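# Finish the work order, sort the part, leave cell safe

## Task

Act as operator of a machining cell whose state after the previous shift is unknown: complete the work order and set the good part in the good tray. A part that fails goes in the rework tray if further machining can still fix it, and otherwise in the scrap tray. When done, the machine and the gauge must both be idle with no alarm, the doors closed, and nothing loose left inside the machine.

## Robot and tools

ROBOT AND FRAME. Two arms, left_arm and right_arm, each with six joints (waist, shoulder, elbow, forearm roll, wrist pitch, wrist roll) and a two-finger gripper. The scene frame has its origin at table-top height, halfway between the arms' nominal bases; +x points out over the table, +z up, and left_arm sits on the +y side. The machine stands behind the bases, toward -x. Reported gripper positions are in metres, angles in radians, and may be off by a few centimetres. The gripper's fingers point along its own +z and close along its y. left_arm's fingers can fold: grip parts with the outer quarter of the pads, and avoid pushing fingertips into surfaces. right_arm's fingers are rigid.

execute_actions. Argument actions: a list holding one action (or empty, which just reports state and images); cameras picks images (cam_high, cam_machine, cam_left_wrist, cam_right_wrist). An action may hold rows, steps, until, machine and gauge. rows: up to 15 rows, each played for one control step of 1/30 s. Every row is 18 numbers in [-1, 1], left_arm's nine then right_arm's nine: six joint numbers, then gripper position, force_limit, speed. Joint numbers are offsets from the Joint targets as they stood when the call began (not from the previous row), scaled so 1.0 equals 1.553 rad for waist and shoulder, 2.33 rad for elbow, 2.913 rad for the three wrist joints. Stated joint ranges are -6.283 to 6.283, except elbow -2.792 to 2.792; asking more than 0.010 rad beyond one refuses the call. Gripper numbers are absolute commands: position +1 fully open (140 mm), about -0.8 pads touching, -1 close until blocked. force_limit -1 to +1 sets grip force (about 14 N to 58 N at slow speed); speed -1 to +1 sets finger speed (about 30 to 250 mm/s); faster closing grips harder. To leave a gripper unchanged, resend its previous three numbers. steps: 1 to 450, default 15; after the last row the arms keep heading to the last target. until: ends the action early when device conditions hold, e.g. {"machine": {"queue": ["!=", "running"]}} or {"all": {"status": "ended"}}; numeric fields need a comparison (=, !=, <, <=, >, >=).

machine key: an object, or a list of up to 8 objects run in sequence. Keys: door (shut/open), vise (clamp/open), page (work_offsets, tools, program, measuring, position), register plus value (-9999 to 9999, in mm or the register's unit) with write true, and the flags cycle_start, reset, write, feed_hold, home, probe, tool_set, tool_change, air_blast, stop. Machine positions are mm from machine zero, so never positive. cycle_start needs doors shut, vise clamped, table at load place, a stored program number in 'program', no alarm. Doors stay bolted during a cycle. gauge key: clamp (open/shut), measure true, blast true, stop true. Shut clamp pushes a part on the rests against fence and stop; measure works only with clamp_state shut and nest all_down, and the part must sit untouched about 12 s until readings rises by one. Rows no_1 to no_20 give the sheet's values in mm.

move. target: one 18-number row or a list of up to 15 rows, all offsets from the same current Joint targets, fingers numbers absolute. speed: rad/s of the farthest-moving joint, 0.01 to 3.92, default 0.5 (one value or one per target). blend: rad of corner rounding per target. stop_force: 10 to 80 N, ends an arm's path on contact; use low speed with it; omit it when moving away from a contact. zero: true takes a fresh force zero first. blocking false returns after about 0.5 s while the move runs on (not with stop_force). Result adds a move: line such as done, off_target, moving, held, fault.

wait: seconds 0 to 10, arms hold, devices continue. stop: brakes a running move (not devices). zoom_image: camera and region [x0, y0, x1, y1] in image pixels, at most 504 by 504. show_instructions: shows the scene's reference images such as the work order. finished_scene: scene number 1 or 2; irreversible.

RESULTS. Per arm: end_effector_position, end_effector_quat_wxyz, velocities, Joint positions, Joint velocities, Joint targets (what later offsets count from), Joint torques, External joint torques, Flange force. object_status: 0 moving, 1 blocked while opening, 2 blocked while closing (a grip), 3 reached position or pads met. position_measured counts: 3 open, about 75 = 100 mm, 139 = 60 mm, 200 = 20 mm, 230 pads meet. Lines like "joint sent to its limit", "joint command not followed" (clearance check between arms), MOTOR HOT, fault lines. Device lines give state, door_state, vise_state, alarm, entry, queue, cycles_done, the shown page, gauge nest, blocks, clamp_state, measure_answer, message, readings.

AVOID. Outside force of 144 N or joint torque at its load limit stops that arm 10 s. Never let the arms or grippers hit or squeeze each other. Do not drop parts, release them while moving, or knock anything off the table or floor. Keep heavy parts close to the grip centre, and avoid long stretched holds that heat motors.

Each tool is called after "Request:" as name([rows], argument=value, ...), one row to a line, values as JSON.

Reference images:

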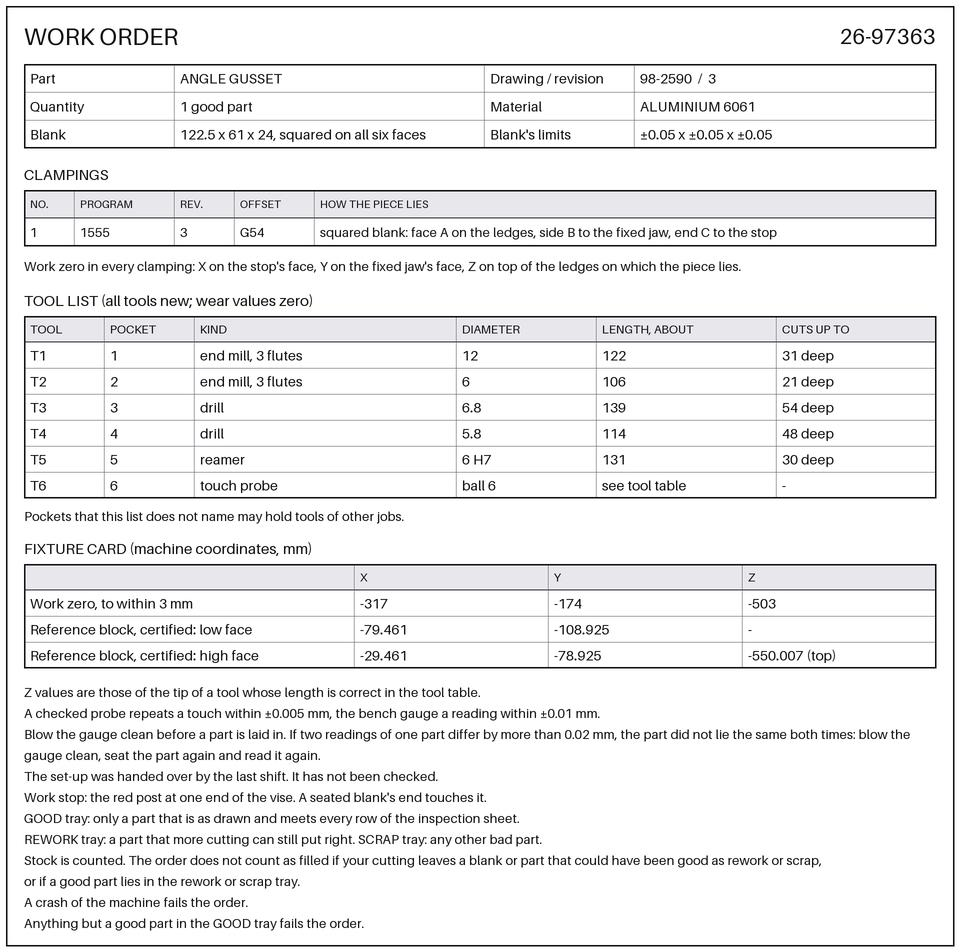

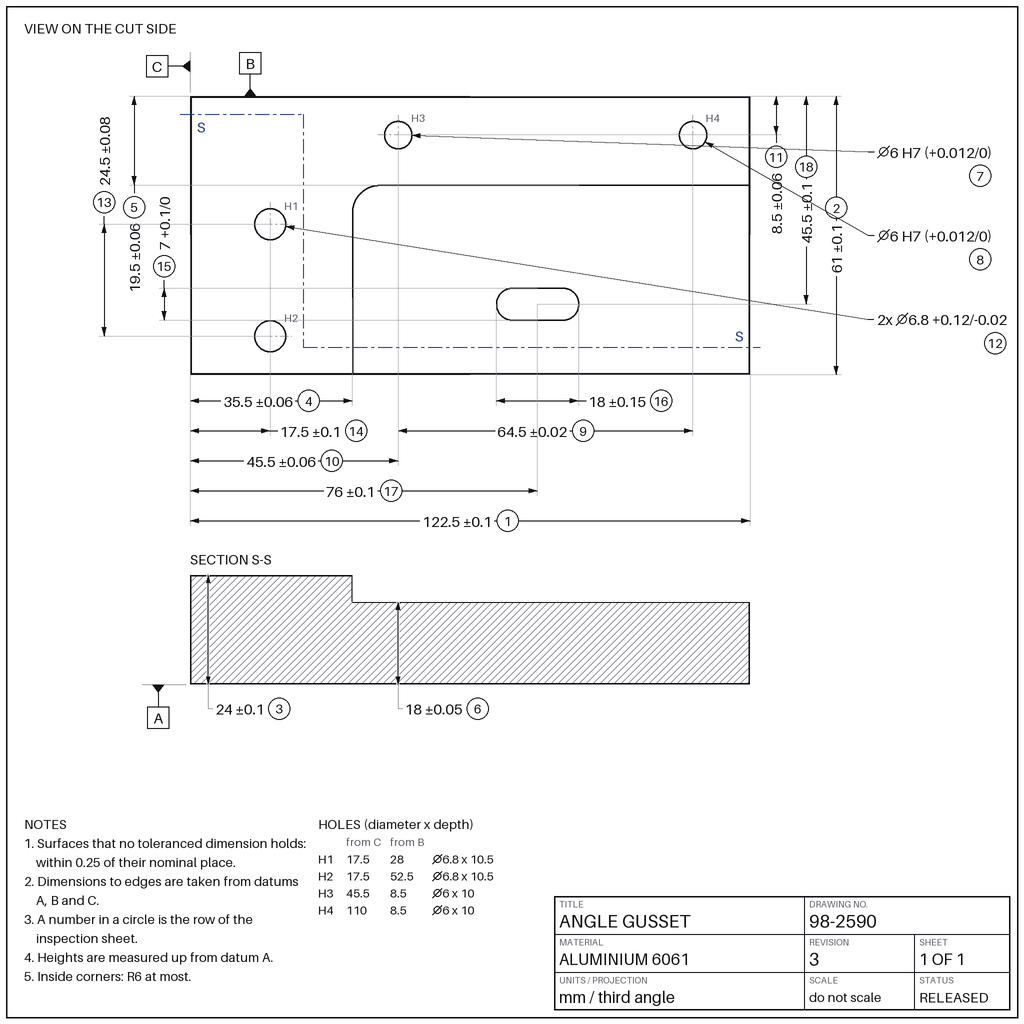

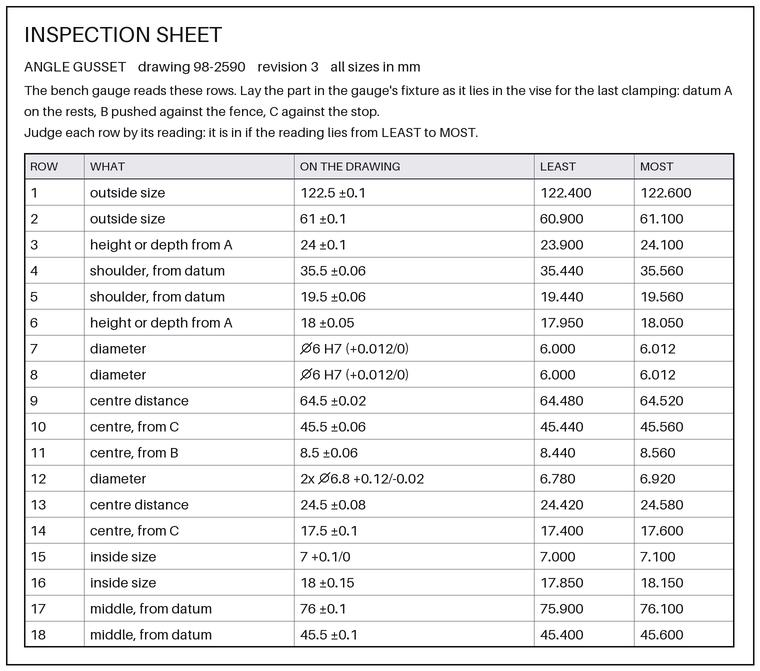

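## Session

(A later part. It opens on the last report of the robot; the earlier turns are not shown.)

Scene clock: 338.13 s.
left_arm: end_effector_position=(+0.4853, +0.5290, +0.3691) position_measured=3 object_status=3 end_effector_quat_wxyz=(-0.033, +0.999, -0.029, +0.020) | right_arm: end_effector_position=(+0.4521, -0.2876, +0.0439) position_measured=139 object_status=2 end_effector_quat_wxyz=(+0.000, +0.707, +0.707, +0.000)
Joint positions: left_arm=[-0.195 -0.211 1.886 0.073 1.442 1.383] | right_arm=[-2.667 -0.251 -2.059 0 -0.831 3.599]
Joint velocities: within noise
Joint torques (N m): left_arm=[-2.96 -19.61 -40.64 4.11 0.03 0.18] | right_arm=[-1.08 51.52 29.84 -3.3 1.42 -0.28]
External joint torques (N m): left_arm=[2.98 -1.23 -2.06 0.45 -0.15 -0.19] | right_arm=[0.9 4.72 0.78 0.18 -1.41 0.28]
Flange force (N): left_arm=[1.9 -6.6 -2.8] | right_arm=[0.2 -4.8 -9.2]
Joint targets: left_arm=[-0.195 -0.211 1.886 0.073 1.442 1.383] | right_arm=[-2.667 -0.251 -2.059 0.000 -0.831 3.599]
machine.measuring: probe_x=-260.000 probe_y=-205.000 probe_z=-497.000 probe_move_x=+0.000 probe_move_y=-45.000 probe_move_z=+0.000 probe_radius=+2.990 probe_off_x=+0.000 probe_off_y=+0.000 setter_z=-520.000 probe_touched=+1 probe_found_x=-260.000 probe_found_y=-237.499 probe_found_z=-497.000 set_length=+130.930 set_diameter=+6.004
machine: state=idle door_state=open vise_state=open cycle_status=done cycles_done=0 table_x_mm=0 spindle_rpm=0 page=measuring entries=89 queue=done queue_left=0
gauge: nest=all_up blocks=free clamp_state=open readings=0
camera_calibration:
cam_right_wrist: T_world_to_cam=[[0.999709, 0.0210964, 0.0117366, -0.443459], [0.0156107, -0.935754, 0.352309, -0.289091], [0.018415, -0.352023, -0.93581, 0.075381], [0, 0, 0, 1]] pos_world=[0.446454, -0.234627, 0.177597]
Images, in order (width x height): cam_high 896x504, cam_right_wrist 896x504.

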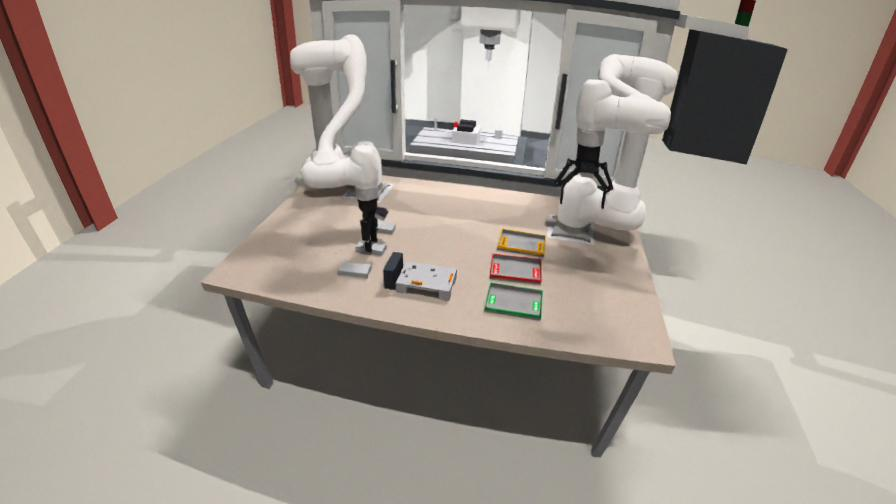

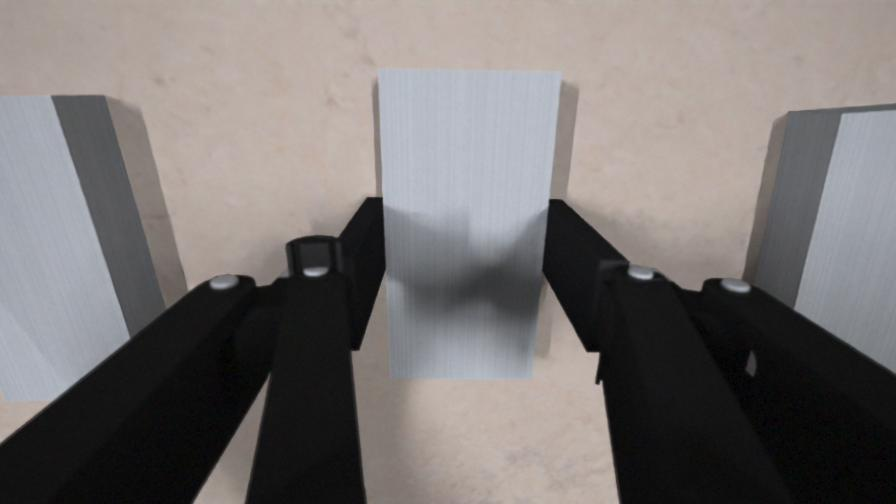

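Request:
move([
  [0,0,0,0,0,0,1,1,1, 0,0.0985,0.0637,0,-0.1035,0,-1,-0.02,-1],
  [0,0,0,0,0,0,1,1,1, 0.2312,-0.0829,0.2592,0,-0.1631,0.1233,-1,-0.02,-1],
], speed=[0.3,0.5], blend=[0.08,0], cameras=["cam_right_wrist","cam_high"])

Request:
zoom_image(camera="cam_right_wrist", region=[500, 60, 896, 460])

Scene clock: 341.93 s.
left_arm: end_effector_position=(+0.4853, +0.5290, +0.3691) position_measured=3 object_status=3 end_effector_quat_wxyz=(-0.033, +0.999, -0.029, +0.020) | right_arm: end_effector_position=(+0.4802, +0.0301, +0.2499) position_measured=139 object_status=2 end_effector_quat_wxyz=(+0.000, +0.707, +0.707, +0.000)
Joint positions: left_arm=[-0.195 -0.211 1.886 0.073 1.442 1.383] | right_arm=[-2.308 -0.38 -1.455 0 -1.306 3.958]
Joint velocities: within noise
Joint torques (N m): left_arm=[-3.26 -19.05 -40.76 4.23 0.03 0.21] | right_arm=[-2.63 85.54 45.19 -4.39 0.15 -0.17]
External joint torques (N m): left_arm=[3.21 -1.48 -1.86 0.32 -0.15 -0.21] | right_arm=[2.3 -7.03 -5.12 0.3 -0.14 0.17]
Flange force (N): left_arm=[1.3 -7.1 -2.5] | right_arm=[2.0 -2.6 9.1]
Joint targets: left_arm=[-0.195 -0.211 1.886 0.073 1.442 1.383] | right_arm=[-2.308 -0.380 -1.455 0.000 -1.306 3.958]
machine.measuring: probe_x=-260.000 probe_y=-205.000 probe_z=-497.000 probe_move_x=+0.000 probe_move_y=-45.000 probe_move_z=+0.000 probe_radius=+2.990 probe_off_x=+0.000 probe_off_y=+0.000 setter_z=-520.000 probe_touched=+1 probe_found_x=-260.000 probe_found_y=-237.499 probe_found_z=-497.000 set_length=+130.930 set_diameter=+6.004
machine: state=idle door_state=open vise_state=open cycle_status=done cycles_done=0 table_x_mm=0 spindle_rpm=0 page=measuring entries=89 queue=done queue_left=0
gauge: nest=all_up blocks=free clamp_state=open readings=0
move: done
camera_calibration:
cam_right_wrist: T_world_to_cam=[[0.99971, 0.0210014, 0.0117775, -0.480579], [0.0155132, -0.935867, 0.352012, -0.0646462], [0.018415, -0.351728, -0.935921, 0.379498], [0, 0, 0, 1]] pos_world=[0.474454, 0.0830727, 0.383597]
Images, in order (width x height): cam_high 896x504, cam_right_wrist 896x504.

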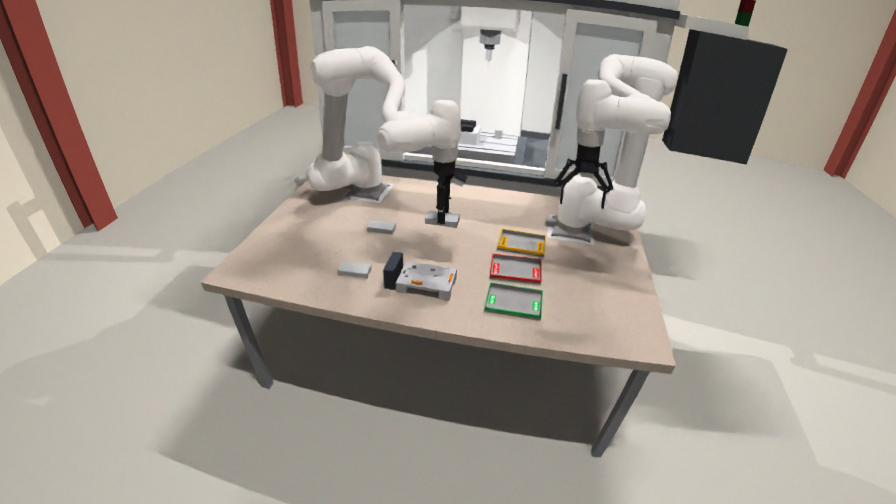

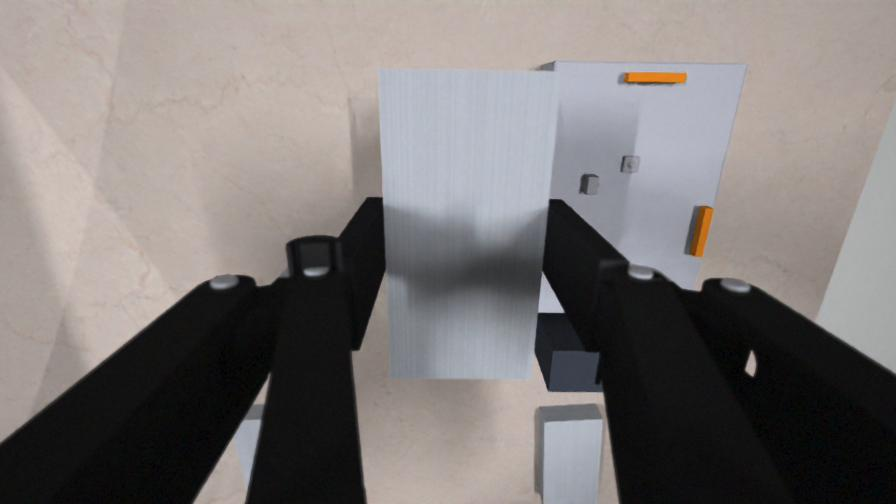

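Scaled by 1.260 from the camera's 896x504 image, which has a finer 1280x720 frame.

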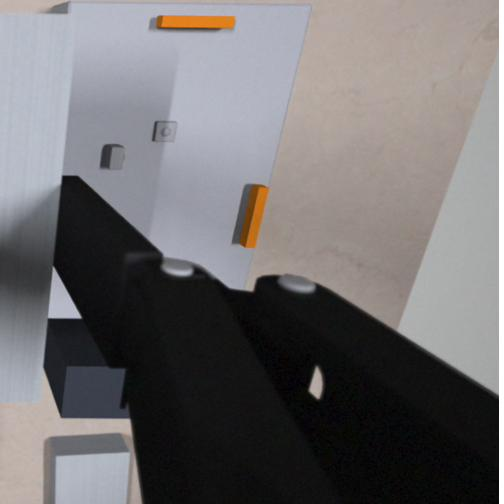

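Request:
execute_actions([
  {"gauge":{"blast":true},"steps":5},
], cameras=[])

Request:
move([
  [0,0,0,0,0,0,1,1,1, -0.1015,-0.0869,0.0866,0,-0.0229,-0.0541,-1,-0.02,-1],
  [0,0,0,0,0,0,1,1,1, -0.1015,-0.1163,0.0378,0,0.0318,-0.0541,-1,-0.02,-1],
], speed=[0.3,0.15], cameras=["cam_right_wrist","cam_high","cam_left_wrist"])

Request:
zoom_image(camera="cam_high", region=[370, 200, 490, 310])

Scene clock: 343.73 s.
left_arm: end_effector_position=(+0.4853, +0.5290, +0.3691) position_measured=3 object_status=3 end_effector_quat_wxyz=(-0.033, +0.999, -0.029, +0.020) | right_arm: end_effector_position=(+0.4802, +0.0302, +0.2498) position_measured=139 object_status=2 end_effector_quat_wxyz=(+0.000, +0.707, +0.707, +0.000)
Joint positions: left_arm=[-0.195 -0.211 1.886 0.073 1.442 1.383] | right_arm=[-2.308 -0.38 -1.455 0 -1.306 3.958]
Joint velocities: within noise
Joint torques (N m): left_arm=[-2.94 -19.27 -40.63 4.18 0.01 0.21] | right_arm=[-1.3 86 46.76 -4.39 0.14 -0.28]
External joint torques (N m): left_arm=[2.87 -1.17 -2.01 0.37 -0.14 -0.21] | right_arm=[1.16 -8.1 -6.76 0.32 -0.11 0.28]
Flange force (N): left_arm=[1.9 -6.3 -2.8] | right_arm=[-0.4 -3.1 11.7]
Joint targets: left_arm=[-0.195 -0.211 1.886 0.073 1.442 1.383] | right_arm=[-2.308 -0.380 -1.455 0.000 -1.306 3.958]
Tool commands: left_gripper/position=+1.0 left_gripper/force_limit=+1.0 left_gripper/speed=+1.0 right_gripper/position=-1.0 right_gripper/force_limit=-0.02 right_gripper/speed=-1.0
machine.measuring: probe_x=-260.000 probe_y=-205.000 probe_z=-497.000 probe_move_x=+0.000 probe_move_y=-45.000 probe_move_z=+0.000 probe_radius=+2.990 probe_off_x=+0.000 probe_off_y=+0.000 setter_z=-520.000 probe_touched=+1 probe_found_x=-260.000 probe_found_y=-237.499 probe_found_z=-497.000 set_length=+130.930 set_diameter=+6.004
machine: state=idle door_state=open vise_state=open cycle_status=done cycles_done=0 table_x_mm=0 spindle_rpm=0 page=measuring entries=89 queue=done queue_left=0
gauge: nest=all_up blocks=free clamp_state=open state=busy message=taken readings=0
No camera images: "cameras" was empty.

Scene clock: 345.90 s.
left_arm: end_effector_position=(+0.4853, +0.5290, +0.3691) position_measured=3 object_status=3 end_effector_quat_wxyz=(-0.033, +0.999, -0.029, +0.020) | right_arm: end_effector_position=(+0.6241, -0.0118, +0.1499) position_measured=139 object_status=2 end_effector_quat_wxyz=(+0.000, +0.707, +0.707, +0.000)
Joint positions: left_arm=[-0.195 -0.211 1.886 0.073 1.442 1.383] | right_arm=[-2.465 -0.561 -1.367 0 -1.214 3.801]
Joint velocities: within noise
Joint torques (N m): left_arm=[-3.2 -18.98 -40.63 4.23 0.02 0.18] | right_arm=[-1.49 102.37 46.21 -4.27 0.04 -0.26]
External joint torques (N m): left_arm=[3.22 -1.88 -2.01 0.32 -0.13 -0.18] | right_arm=[1.26 -8.92 -7.34 0.31 -0.02 0.26]
Flange force (N): left_arm=[0.9 -7.3 -2.9] | right_arm=[-1.3 -4.9 12.2]
Joint targets: left_arm=[-0.195 -0.211 1.886 0.073 1.442 1.383] | right_arm=[-2.465 -0.561 -1.367 0.000 -1.213 3.801]
machine.measuring: probe_x=-260.000 probe_y=-205.000 probe_z=-497.000 probe_move_x=+0.000 probe_move_y=-45.000 probe_move_z=+0.000 probe_radius=+2.990 probe_off_x=+0.000 probe_off_y=+0.000 setter_z=-520.000 probe_touched=+1 probe_found_x=-260.000 probe_found_y=-237.499 probe_found_z=-497.000 set_length=+130.930 set_diameter=+6.004
machine: state=idle door_state=open vise_state=open cycle_status=done cycles_done=0 table_x_mm=0 spindle_rpm=0 page=measuring entries=89 queue=done queue_left=0
gauge: nest=all_up blocks=free clamp_state=open message=taken readings=0
move: done
camera_calibration:
cam_right_wrist: T_world_to_cam=[[0.99971, 0.0209428, 0.0119048, -0.622414], [0.0154112, -0.935823, 0.352134, -0.0708635], [0.0185155, -0.351848, -0.935874, 0.268449], [0, 0, 0, 1]] pos_world=[0.618355, 0.0411725, 0.283597]
Images, in order (width x height): cam_high 896x504, cam_left_wrist 896x504, cam_right_wrist 896x504.

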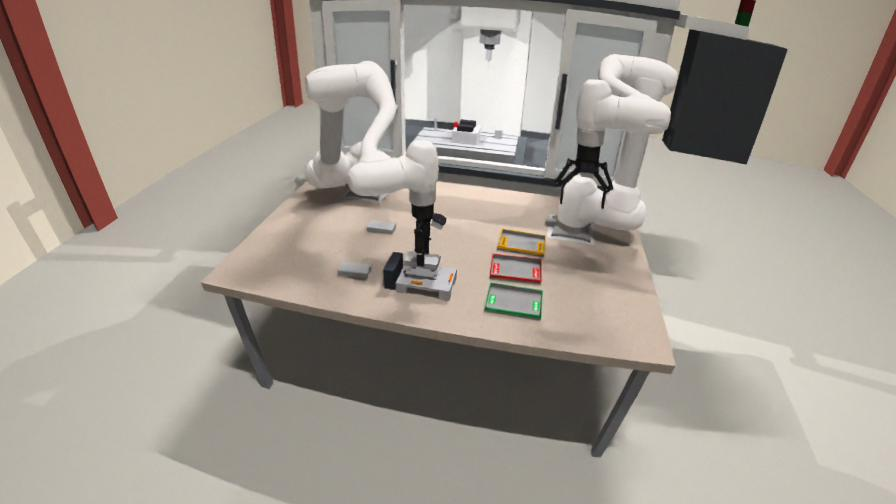

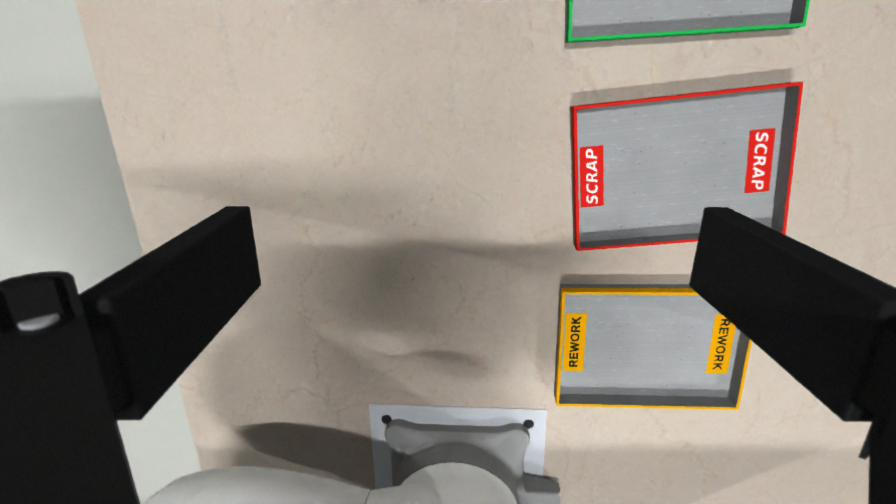

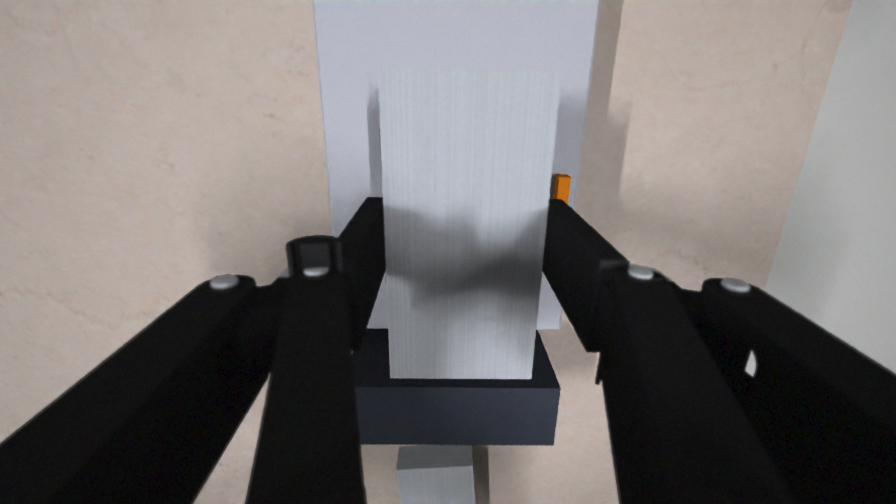

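Scaled by 4.200 from the camera's 896x504 image, which has a finer 1280x720 frame.

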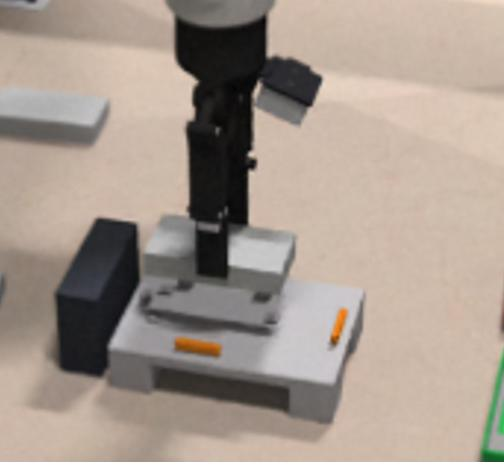

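Request:
move(target=[0,0,0,0,0,0,1,1,1, -0.0049,-0.0053,0.0059,0,-0.0019,-0.0026,-1,-0.02,-1], speed=0.05, cameras=[])

Request:
move(target=[0,0,0,0,0,0,1,1,1, 0,-0.0315,-0.0276,0,0.0389,0,-1,-0.02,-1], speed=0.02, stop_force=15, cameras=["cam_right_wrist","cam_high"])

Request:
zoom_image(camera="cam_high", region=[370, 200, 490, 310])

Scene clock: 348.67 s.
left_arm: end_effector_position=(+0.4853, +0.5290, +0.3691) position_measured=3 object_status=3 end_effector_quat_wxyz=(-0.033, +0.999, -0.029, +0.020) | right_arm: end_effector_position=(+0.6320, -0.0138, +0.1500) position_measured=139 object_status=2 end_effector_quat_wxyz=(+0.000, +0.707, +0.707, +0.000)
Joint positions: left_arm=[-0.195 -0.211 1.886 0.073 1.442 1.383] | right_arm=[-2.473 -0.569 -1.353 0 -1.219 3.793]
Joint velocities: within noise
Joint torques (N m): left_arm=[-3.12 -19.12 -40.59 4.18 0.08 0.18] | right_arm=[-2.19 102.86 45.4 -4.23 0.06 -0.23]
External joint torques (N m): left_arm=[3.09 -1.51 -2.06 0.38 -0.2 -0.19] | right_arm=[1.96 -8.36 -6.36 0.25 -0.04 0.23]
Flange force (N): left_arm=[1.5 -6.9 -2.8] | right_arm=[0.2 -4.1 10.9]
Joint targets: left_arm=[-0.195 -0.211 1.886 0.073 1.442 1.383] | right_arm=[-2.473 -0.569 -1.353 0.000 -1.219 3.793]
machine.measuring: probe_x=-260.000 probe_y=-205.000 probe_z=-497.000 probe_move_x=+0.000 probe_move_y=-45.000 probe_move_z=+0.000 probe_radius=+2.990 probe_off_x=+0.000 probe_off_y=+0.000 setter_z=-520.000 probe_touched=+1 probe_found_x=-260.000 probe_found_y=-237.499 probe_found_z=-497.000 set_length=+130.930 set_diameter=+6.004
machine: state=idle door_state=open vise_state=open cycle_status=done cycles_done=0 table_x_mm=0 spindle_rpm=0 page=measuring entries=89 queue=done queue_left=0
gauge: nest=all_up blocks=free clamp_state=open message=taken readings=0
move: done
No camera images: "cameras" was empty.

Scene clock: 353.50 s.
left_arm: end_effector_position=(+0.4853, +0.5290, +0.3691) position_measured=3 object_status=3 end_effector_quat_wxyz=(-0.033, +0.999, -0.029, +0.020) | right_arm: end_effector_position=(+0.6327, -0.0134, +0.0942) position_measured=139 object_status=2 end_effector_quat_wxyz=(+0.000, +0.707, +0.707, +0.000)
Joint positions: left_arm=[-0.195 -0.211 1.886 0.073 1.442 1.383] | right_arm=[-2.473 -0.605 -1.401 0 -1.135 3.793]
Joint velocities: within noise
Joint torques (N m): left_arm=[-3.33 -19.48 -40.53 4.24 0.09 0.22] | right_arm=[-1.85 80.6 32.75 -4.33 2.66 -0.27]
External joint torques (N m): left_arm=[3.26 -1.11 -2.14 0.31 -0.21 -0.22] | right_arm=[1.64 15.23 4.76 0.51 -2.64 0.27]
Flange force (N): left_arm=[2.4 -7.1 -2.8] | right_arm=[-2.8 -7.8 -18.3]
Joint targets: left_arm=[-0.195 -0.211 1.886 0.073 1.442 1.383] | right_arm=[-2.473 -0.605 -1.401 0.000 -1.135 3.793]
machine.measuring: probe_x=-260.000 probe_y=-205.000 probe_z=-497.000 probe_move_x=+0.000 probe_move_y=-45.000 probe_move_z=+0.000 probe_radius=+2.990 probe_off_x=+0.000 probe_off_y=+0.000 setter_z=-520.000 probe_touched=+1 probe_found_x=-260.000 probe_found_y=-237.499 probe_found_z=-497.000 set_length=+130.930 set_diameter=+6.004
machine: state=idle door_state=open vise_state=open cycle_status=done cycles_done=0 table_x_mm=0 spindle_rpm=0 page=measuring entries=89 queue=done queue_left=0
gauge: nest=some_down blocks=free clamp_state=open message=taken readings=0
move: contact (right_arm); right_arm: the wrist pitch is farthest, 0.029 rad from its target
camera_calibration:
cam_right_wrist: T_world_to_cam=[[0.99971, 0.0208817, 0.0120356, -0.630342], [0.0153103, -0.93587, 0.352014, -0.0527875], [0.0186144, -0.351727, -0.935917, 0.215542], [0, 0, 0, 1]] pos_world=[0.626955, 0.0395723, 0.227898]
Images, in order (width x height): cam_high 896x504, cam_right_wrist 896x504.

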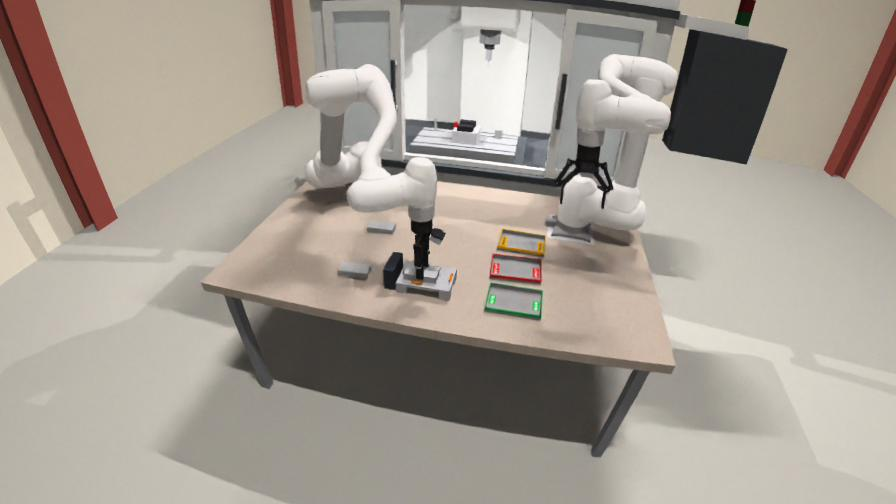

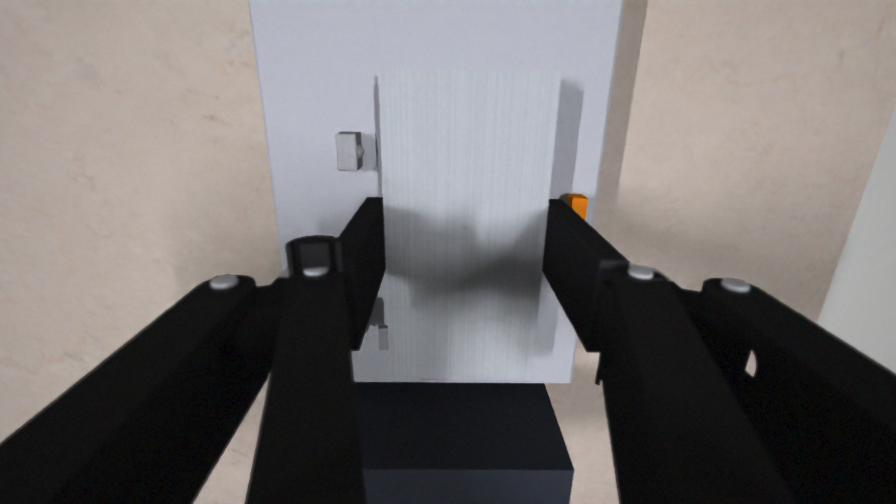

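Scaled by 4.200 from the camera's 896x504 image, which has a finer 1280x720 frame.

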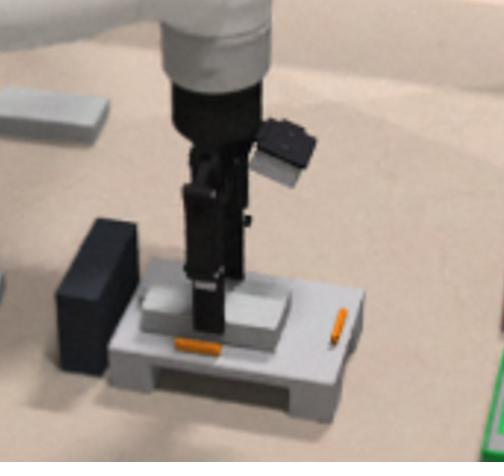

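Request:
execute_actions([
  {"rows": [[0,0,0,0,0,0,1,1,1, 0,0,0,0,0,0,0.02,-0.02,-1]], "steps": 45},
], cameras=["cam_right_wrist","cam_high"])

Request:
zoom_image(camera="cam_high", region=[370, 200, 490, 310])

Scene clock: 355.77 s.
left_arm: end_effector_position=(+0.4853, +0.5290, +0.3691) position_measured=3 object_status=3 end_effector_quat_wxyz=(-0.033, +0.999, -0.029, +0.020) | right_arm: end_effector_position=(+0.6327, -0.0134, +0.0942) position_measured=127 object_status=3 end_effector_quat_wxyz=(+0.000, +0.707, +0.707, +0.000)
Joint positions: left_arm=[-0.195 -0.211 1.886 0.073 1.442 1.383] | right_arm=[-2.473 -0.605 -1.401 0 -1.135 3.793]
Joint velocities: within noise
Joint torques (N m): left_arm=[-2.85 -19.76 -40.53 4.24 0.07 0.24] | right_arm=[-1.5 100.69 41.24 -4.12 0.1 -0.2]
External joint torques (N m): left_arm=[2.78 -0.64 -2.07 0.31 -0.2 -0.24] | right_arm=[1.21 -4.71 -3.7 0.29 -0.09 0.2]
Flange force (N): left_arm=[2.9 -5.9 -2.7] | right_arm=[0.0 -2.8 6.1]
Joint targets: left_arm=[-0.195 -0.211 1.886 0.073 1.442 1.383] | right_arm=[-2.473 -0.605 -1.401 0.000 -1.135 3.793]
machine.measuring: probe_x=-260.000 probe_y=-205.000 probe_z=-497.000 probe_move_x=+0.000 probe_move_y=-45.000 probe_move_z=+0.000 probe_radius=+2.990 probe_off_x=+0.000 probe_off_y=+0.000 setter_z=-520.000 probe_touched=+1 probe_found_x=-260.000 probe_found_y=-237.499 probe_found_z=-497.000 set_length=+130.930 set_diameter=+6.004
machine: state=idle door_state=open vise_state=open cycle_status=done cycles_done=0 table_x_mm=0 spindle_rpm=0 page=measuring entries=89 queue=done queue_left=0
gauge: nest=some_down blocks=free clamp_state=open message=taken readings=0
camera_calibration:
cam_right_wrist: T_world_to_cam=[[0.99971, 0.0209414, 0.0119066, -0.630315], [0.0154115, -0.935868, 0.352013, -0.0528505], [0.0185147, -0.351727, -0.935919, 0.215604], [0, 0, 0, 1]] pos_world=[0.626955, 0.0395725, 0.227897]
Images, in order (width x height): cam_high 896x504, cam_right_wrist 896x504.

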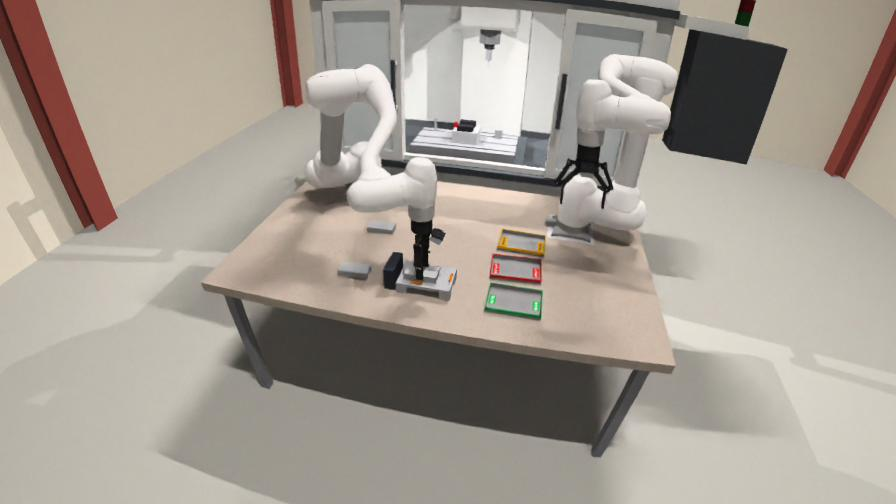

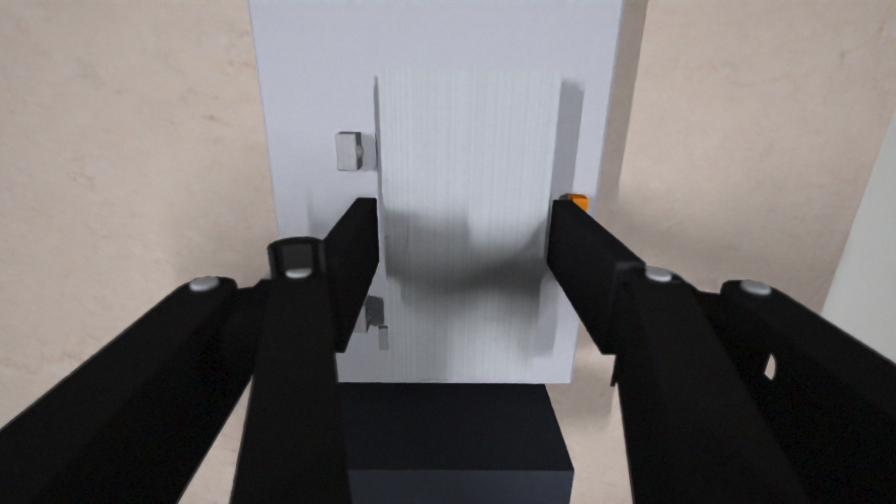

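Scaled by 4.200 from the camera's 896x504 image, which has a finer 1280x720 frame.

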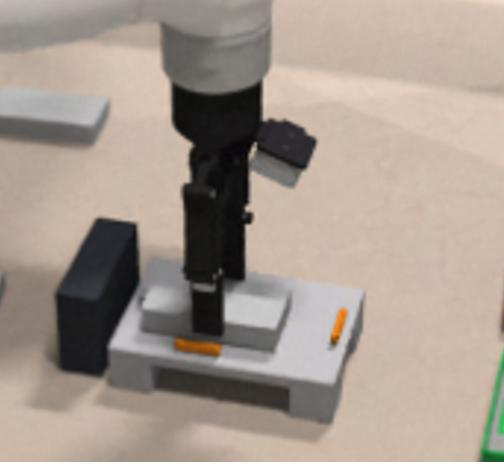

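Request:
move([
  [0,0,0,0,0,0,1,1,1, 0,0.0232,0.0206,0,-0.0291,0,0.02,-0.02,-1],
  [0,0,0,0,0,0,1,1,1, 0,0.0395,0.0433,0,-0.056,0,0.02,-0.02,-1],
], speed=[0.05,0.2], blend=[0.01,0], cameras=[])

Request:
execute_actions([
  {"gauge":{"clamp":"shut"},"steps":120,"until":{"gauge":{"clamp_state":"shut"}}},
], cameras=["cam_right_wrist","cam_high"])

Request:
execute_actions([
  {"gauge":{"measure":true},"steps":440,"until":{"gauge":{"readings":[">=",1]}}},
], cameras=[])

Scene clock: 358.93 s.
left_arm: end_effector_position=(+0.4853, +0.5290, +0.3691) position_measured=3 object_status=3 end_effector_quat_wxyz=(-0.033, +0.999, -0.029, +0.020) | right_arm: end_effector_position=(+0.6321, -0.0139, +0.1998) position_measured=127 object_status=3 end_effector_quat_wxyz=(+0.000, +0.707, +0.707, +0.000)
Joint positions: left_arm=[-0.195 -0.211 1.886 0.073 1.442 1.383] | right_arm=[-2.473 -0.544 -1.3 0 -1.298 3.793]
Joint velocities: within noise
Joint torques (N m): left_arm=[-2.66 -18.94 -40.7 4.25 0.04 0.18] | right_arm=[-1.57 97.76 43.88 -4.39 0.18 -0.25]
External joint torques (N m): left_arm=[2.61 -1.64 -1.95 0.3 -0.17 -0.19] | right_arm=[1.28 -4.37 -3.89 0.31 -0.17 0.25]
Flange force (N): left_arm=[1.0 -5.8 -2.8] | right_arm=[-0.2 -3.4 6.1]
Joint targets: left_arm=[-0.195 -0.211 1.886 0.073 1.442 1.383] | right_arm=[-2.473 -0.544 -1.300 0.000 -1.298 3.793]
machine.measuring: probe_x=-260.000 probe_y=-205.000 probe_z=-497.000 probe_move_x=+0.000 probe_move_y=-45.000 probe_move_z=+0.000 probe_radius=+2.990 probe_off_x=+0.000 probe_off_y=+0.000 setter_z=-520.000 probe_touched=+1 probe_found_x=-260.000 probe_found_y=-237.499 probe_found_z=-497.000 set_length=+130.930 set_diameter=+6.004
machine: state=idle door_state=open vise_state=open cycle_status=done cycles_done=0 table_x_mm=0 spindle_rpm=0 page=measuring entries=89 queue=done queue_left=0
gauge: nest=some_down blocks=free clamp_state=open message=taken readings=0
move: done
No camera images: "cameras" was empty.

Scene clock: 362.37 s.
left_arm: end_effector_position=(+0.4853, +0.5290, +0.3691) position_measured=3 object_status=3 end_effector_quat_wxyz=(-0.033, +0.999, -0.029, +0.020) | right_arm: end_effector_position=(+0.6321, -0.0139, +0.1999) position_measured=127 object_status=3 end_effector_quat_wxyz=(+0.000, +0.707, +0.707, +0.000)
Joint positions: left_arm=[-0.195 -0.211 1.886 0.073 1.442 1.383] | right_arm=[-2.473 -0.544 -1.3 0 -1.298 3.793]
Joint velocities: within noise
Joint torques (N m): left_arm=[-2.82 -18.98 -40.65 4.24 0.07 0.18] | right_arm=[-1.34 97.71 43.82 -4.33 0.11 -0.27]
External joint torques (N m): left_arm=[2.72 -1.56 -2.03 0.31 -0.19 -0.19] | right_arm=[1.04 -4.23 -3.73 0.24 -0.1 0.27]
Flange force (N): left_arm=[1.2 -6.1 -2.8] | right_arm=[-0.3 -3.1 6.0]
Joint targets: left_arm=[-0.195 -0.211 1.886 0.073 1.442 1.383] | right_arm=[-2.473 -0.544 -1.300 0.000 -1.298 3.793]
Tool commands: left_gripper/position=+1.0 left_gripper/force_limit=+1.0 left_gripper/speed=+1.0 right_gripper/position=+0.02 right_gripper/force_limit=-0.02 right_gripper/speed=-1.0
machine.measuring: probe_x=-260.000 probe_y=-205.000 probe_z=-497.000 probe_move_x=+0.000 probe_move_y=-45.000 probe_move_z=+0.000 probe_radius=+2.990 probe_off_x=+0.000 probe_off_y=+0.000 setter_z=-520.000 probe_touched=+1 probe_found_x=-260.000 probe_found_y=-237.499 probe_found_z=-497.000 set_length=+130.930 set_diameter=+6.004
machine: state=idle door_state=open vise_state=open cycle_status=done cycles_done=0 table_x_mm=0 spindle_rpm=0 page=measuring entries=89 queue=done queue_left=0
gauge: nest=all_down blocks=all clamp_state=shut message=taken readings=0
camera_calibration:
cam_right_wrist: T_world_to_cam=[[0.999718, 0.0209245, 0.011264, -0.630855], [0.0156123, -0.935678, 0.35251, -0.0907232], [0.0179155, -0.352234, -0.93574, 0.314733], [0, 0, 0, 1]] pos_world=[0.626454, 0.0391723, 0.333595]
Images, in order (width x height): cam_high 896x504, cam_right_wrist 896x504.

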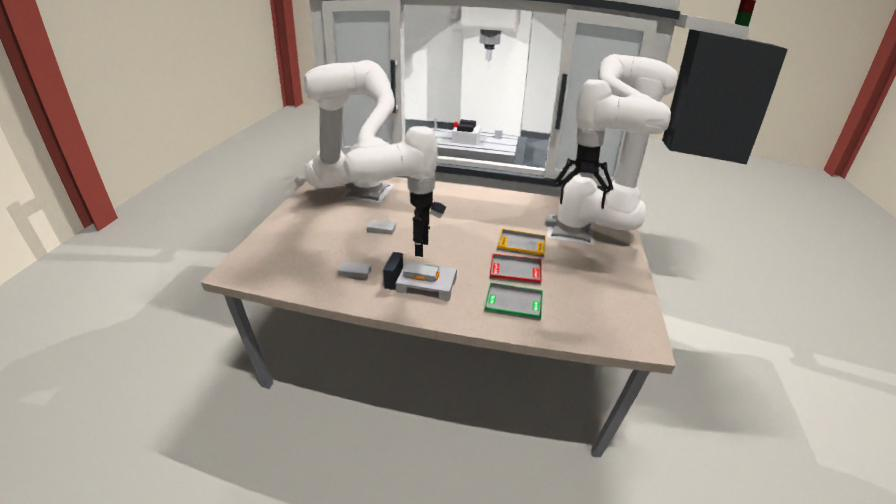

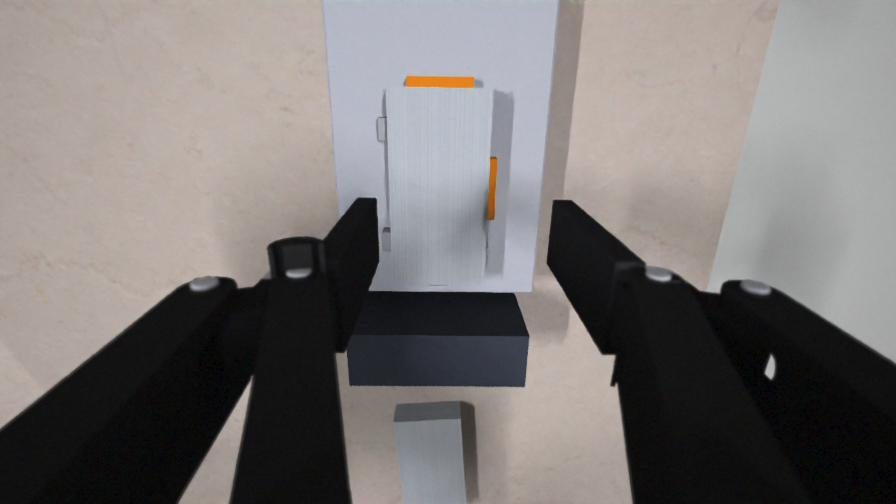

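Scene clock: 374.57 s.
left_arm: end_effector_position=(+0.4853, +0.5290, +0.3691) position_measured=3 object_status=3 end_effector_quat_wxyz=(-0.033, +0.999, -0.029, +0.020) | right_arm: end_effector_position=(+0.6321, -0.0139, +0.1998) position_measured=127 object_status=3 end_effector_quat_wxyz=(+0.000, +0.707, +0.707, +0.000)
Joint positions: left_arm=[-0.195 -0.211 1.886 0.073 1.442 1.383] | right_arm=[-2.473 -0.544 -1.3 0 -1.298 3.793]
Joint velocities: within noise
Joint torques (N m): left_arm=[-3.37 -19.37 -40.62 4.2 0.08 0.19] | right_arm=[-1.62 97.62 43.87 -4.39 0.07 -0.3]
External joint torques (N m): left_arm=[3.35 -1.13 -1.91 0.35 -0.2 -0.19] | right_arm=[1.42 -4.22 -3.8 0.3 -0.06 0.3]
Flange force (N): left_arm=[2.1 -7.4 -2.4] | right_arm=[-0.1 -3.6 6.1]
Joint targets: left_arm=[-0.195 -0.211 1.886 0.073 1.442 1.383] | right_arm=[-2.473 -0.544 -1.300 0.000 -1.298 3.793]
Tool commands: left_gripper/position=+1.0 left_gripper/force_limit=+1.0 left_gripper/speed=+1.0 right_gripper/position=+0.02 right_gripper/force_limit=-0.02 right_gripper/speed=-1.0
machine.measuring: probe_x=-260.000 probe_y=-205.000 probe_z=-497.000 probe_move_x=+0.000 probe_move_y=-45.000 probe_move_z=+0.000 probe_radius=+2.990 probe_off_x=+0.000 probe_off_y=+0.000 setter_z=-520.000 probe_touched=+1 probe_found_x=-260.000 probe_found_y=-237.499 probe_found_z=-497.000 set_length=+130.930 set_diameter=+6.004
machine: state=idle door_state=open vise_state=open cycle_status=done cycles_done=0 table_x_mm=0 spindle_rpm=0 page=measuring entries=89 queue=done queue_left=0
gauge: nest=all_down blocks=all clamp_state=shut message=taken readings=1 no_1=122.526 no_2=60.974 no_3=24.036 no_4=122.530 no_5=60.974 no_6=24.032
No camera images: "cameras" was empty.

Request:
execute_actions([
  {"gauge":{"clamp":"open"},"rows":[[0,0,0,0,0,0,1,1,1, 0.0004,0.0127,-0.0133,0,0.0039,0.0002,0.12,-0.02,-1]],"steps":60,"until":{"gauge":{"clamp_state":"open"}}},
], cameras=["cam_right_wrist"])

Scene clock: 378.10 s.
left_arm: end_effector_position=(+0.4853, +0.5290, +0.3691) position_measured=3 object_status=3 end_effector_quat_wxyz=(-0.033, +0.999, -0.029, +0.020) | right_arm: end_effector_position=(+0.6221, -0.0208, +0.2000) position_measured=114 object_status=3 end_effector_quat_wxyz=(+0.000, +0.707, +0.707, +0.000)
Joint positions: left_arm=[-0.195 -0.211 1.886 0.073 1.442 1.383] | right_arm=[-2.472 -0.524 -1.331 0 -1.287 3.794]
Joint velocities: within noise
Joint torques (N m): left_arm=[-2.75 -19.34 -40.68 4.13 0.05 0.16] | right_arm=[-1.94 95.91 43.49 -4.39 0.09 -0.24]
External joint torques (N m): left_arm=[2.71 -1.34 -1.89 0.41 -0.17 -0.17] | right_arm=[1.69 -4.87 -3.79 0.34 -0.08 0.24]
Flange force (N): left_arm=[1.4 -6.0 -2.6] | right_arm=[0.8 -2.8 6.4]
Joint targets: left_arm=[-0.195 -0.211 1.886 0.073 1.442 1.383] | right_arm=[-2.472 -0.524 -1.331 0.000 -1.287 3.794]
machine.measuring: probe_x=-260.000 probe_y=-205.000 probe_z=-497.000 probe_move_x=+0.000 probe_move_y=-45.000 probe_move_z=+0.000 probe_radius=+2.990 probe_off_x=+0.000 probe_off_y=+0.000 setter_z=-520.000 probe_touched=+1 probe_found_x=-260.000 probe_found_y=-237.499 probe_found_z=-497.000 set_length=+130.930 set_diameter=+6.004
machine: state=idle door_state=open vise_state=open cycle_status=done cycles_done=0 table_x_mm=0 spindle_rpm=0 page=measuring entries=89 queue=done queue_left=0
gauge: nest=all_down blocks=all clamp_state=between message=taken readings=1 no_1=122.526 no_2=60.974 no_3=24.036 no_4=122.530 no_5=60.974 no_6=24.032
camera_calibration:
cam_right_wrist: T_world_to_cam=[[0.999716, 0.0209597, 0.0113596, -0.620644], [0.0156133, -0.93571, 0.352424, -0.0971213], [0.018016, -0.352146, -0.935772, 0.312488], [0, 0, 0, 1]] pos_world=[0.616354, 0.0321724, 0.333695]
Images, in order (width x height): cam_right_wrist 896x504.

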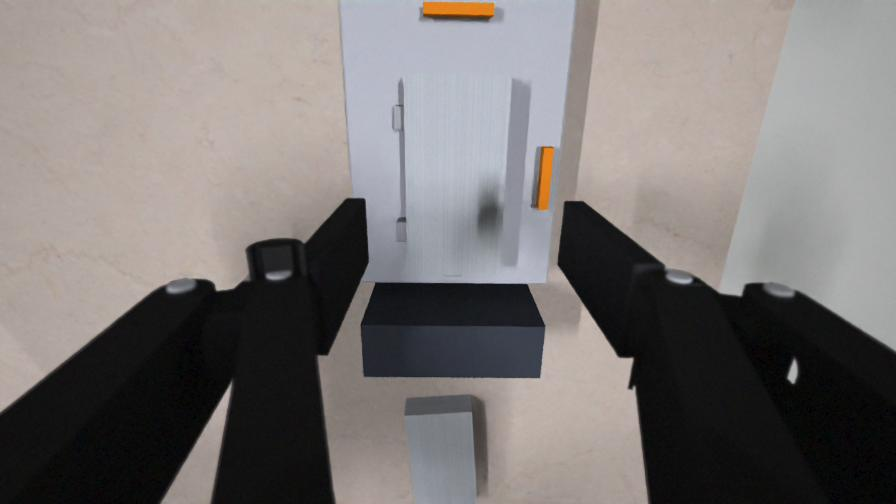

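Request:
move([
  [0,0,0,0,0,0,1,1,1, 0,-0.0169,-0.0225,0,0.0270,0,0.12,-0.02,-1],
  [0,0,0,0,0,0,1,1,1, 0,-0.0401,-0.0436,0,0.0562,0,0.12,-0.02,-1],
], speed=[0.15,0.04], blend=[0.01,0], stop_force=20, cameras=["cam_right_wrist"])

Scene clock: 382.20 s.
left_arm: end_effector_position=(+0.4853, +0.5290, +0.3691) position_measured=3 object_status=3 end_effector_quat_wxyz=(-0.033, +0.999, -0.029, +0.020) | right_arm: end_effector_position=(+0.6220, -0.0208, +0.0942) position_measured=114 object_status=3 end_effector_quat_wxyz=(+0.000, +0.707, +0.707, +0.000)
Joint positions: left_arm=[-0.195 -0.211 1.886 0.073 1.442 1.383] | right_arm=[-2.472 -0.587 -1.432 0 -1.123 3.794]
Joint velocities: within noise
Joint torques (N m): left_arm=[-3.22 -19.24 -40.83 4.18 0.09 0.19] | right_arm=[-1.66 98.58 41.13 -4.1 0.09 -0.2]
External joint torques (N m): left_arm=[3.17 -1.32 -1.75 0.37 -0.21 -0.19] | right_arm=[1.44 -4.48 -3.78 0.29 -0.07 0.2]
Flange force (N): left_arm=[1.5 -7.0 -2.2] | right_arm=[0.0 -3.4 6.1]
Joint targets: left_arm=[-0.195 -0.211 1.886 0.073 1.442 1.383] | right_arm=[-2.472 -0.587 -1.432 0.000 -1.123 3.794]
machine.measuring: probe_x=-260.000 probe_y=-205.000 probe_z=-497.000 probe_move_x=+0.000 probe_move_y=-45.000 probe_move_z=+0.000 probe_radius=+2.990 probe_off_x=+0.000 probe_off_y=+0.000 setter_z=-520.000 probe_touched=+1 probe_found_x=-260.000 probe_found_y=-237.499 probe_found_z=-497.000 set_length=+130.930 set_diameter=+6.004
machine: state=idle door_state=open vise_state=open cycle_status=done cycles_done=0 table_x_mm=0 spindle_rpm=0 page=measuring entries=89 queue=done queue_left=0
gauge: nest=all_down blocks=all clamp_state=open message=taken readings=1 no_1=122.526 no_2=60.974 no_3=24.036 no_4=122.530 no_5=60.974 no_6=24.032
move: done
camera_calibration:
cam_right_wrist: T_world_to_cam=[[0.999716, 0.0210187, 0.0112267, -0.619514], [0.0157119, -0.935643, 0.352598, -0.0599389], [0.0179153, -0.352322, -0.935708, 0.213534], [0, 0, 0, 1]] pos_world=[0.616454, 0.0321725, 0.227895]
Images, in order (width x height): cam_right_wrist 896x504.

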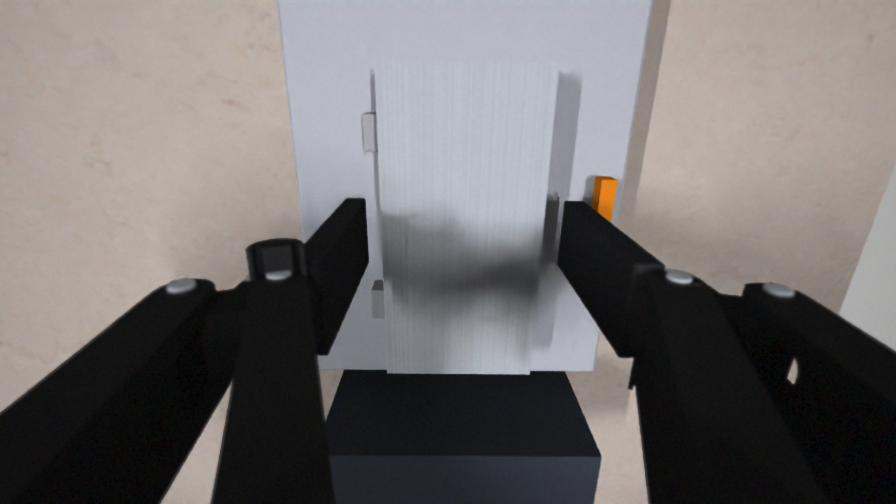

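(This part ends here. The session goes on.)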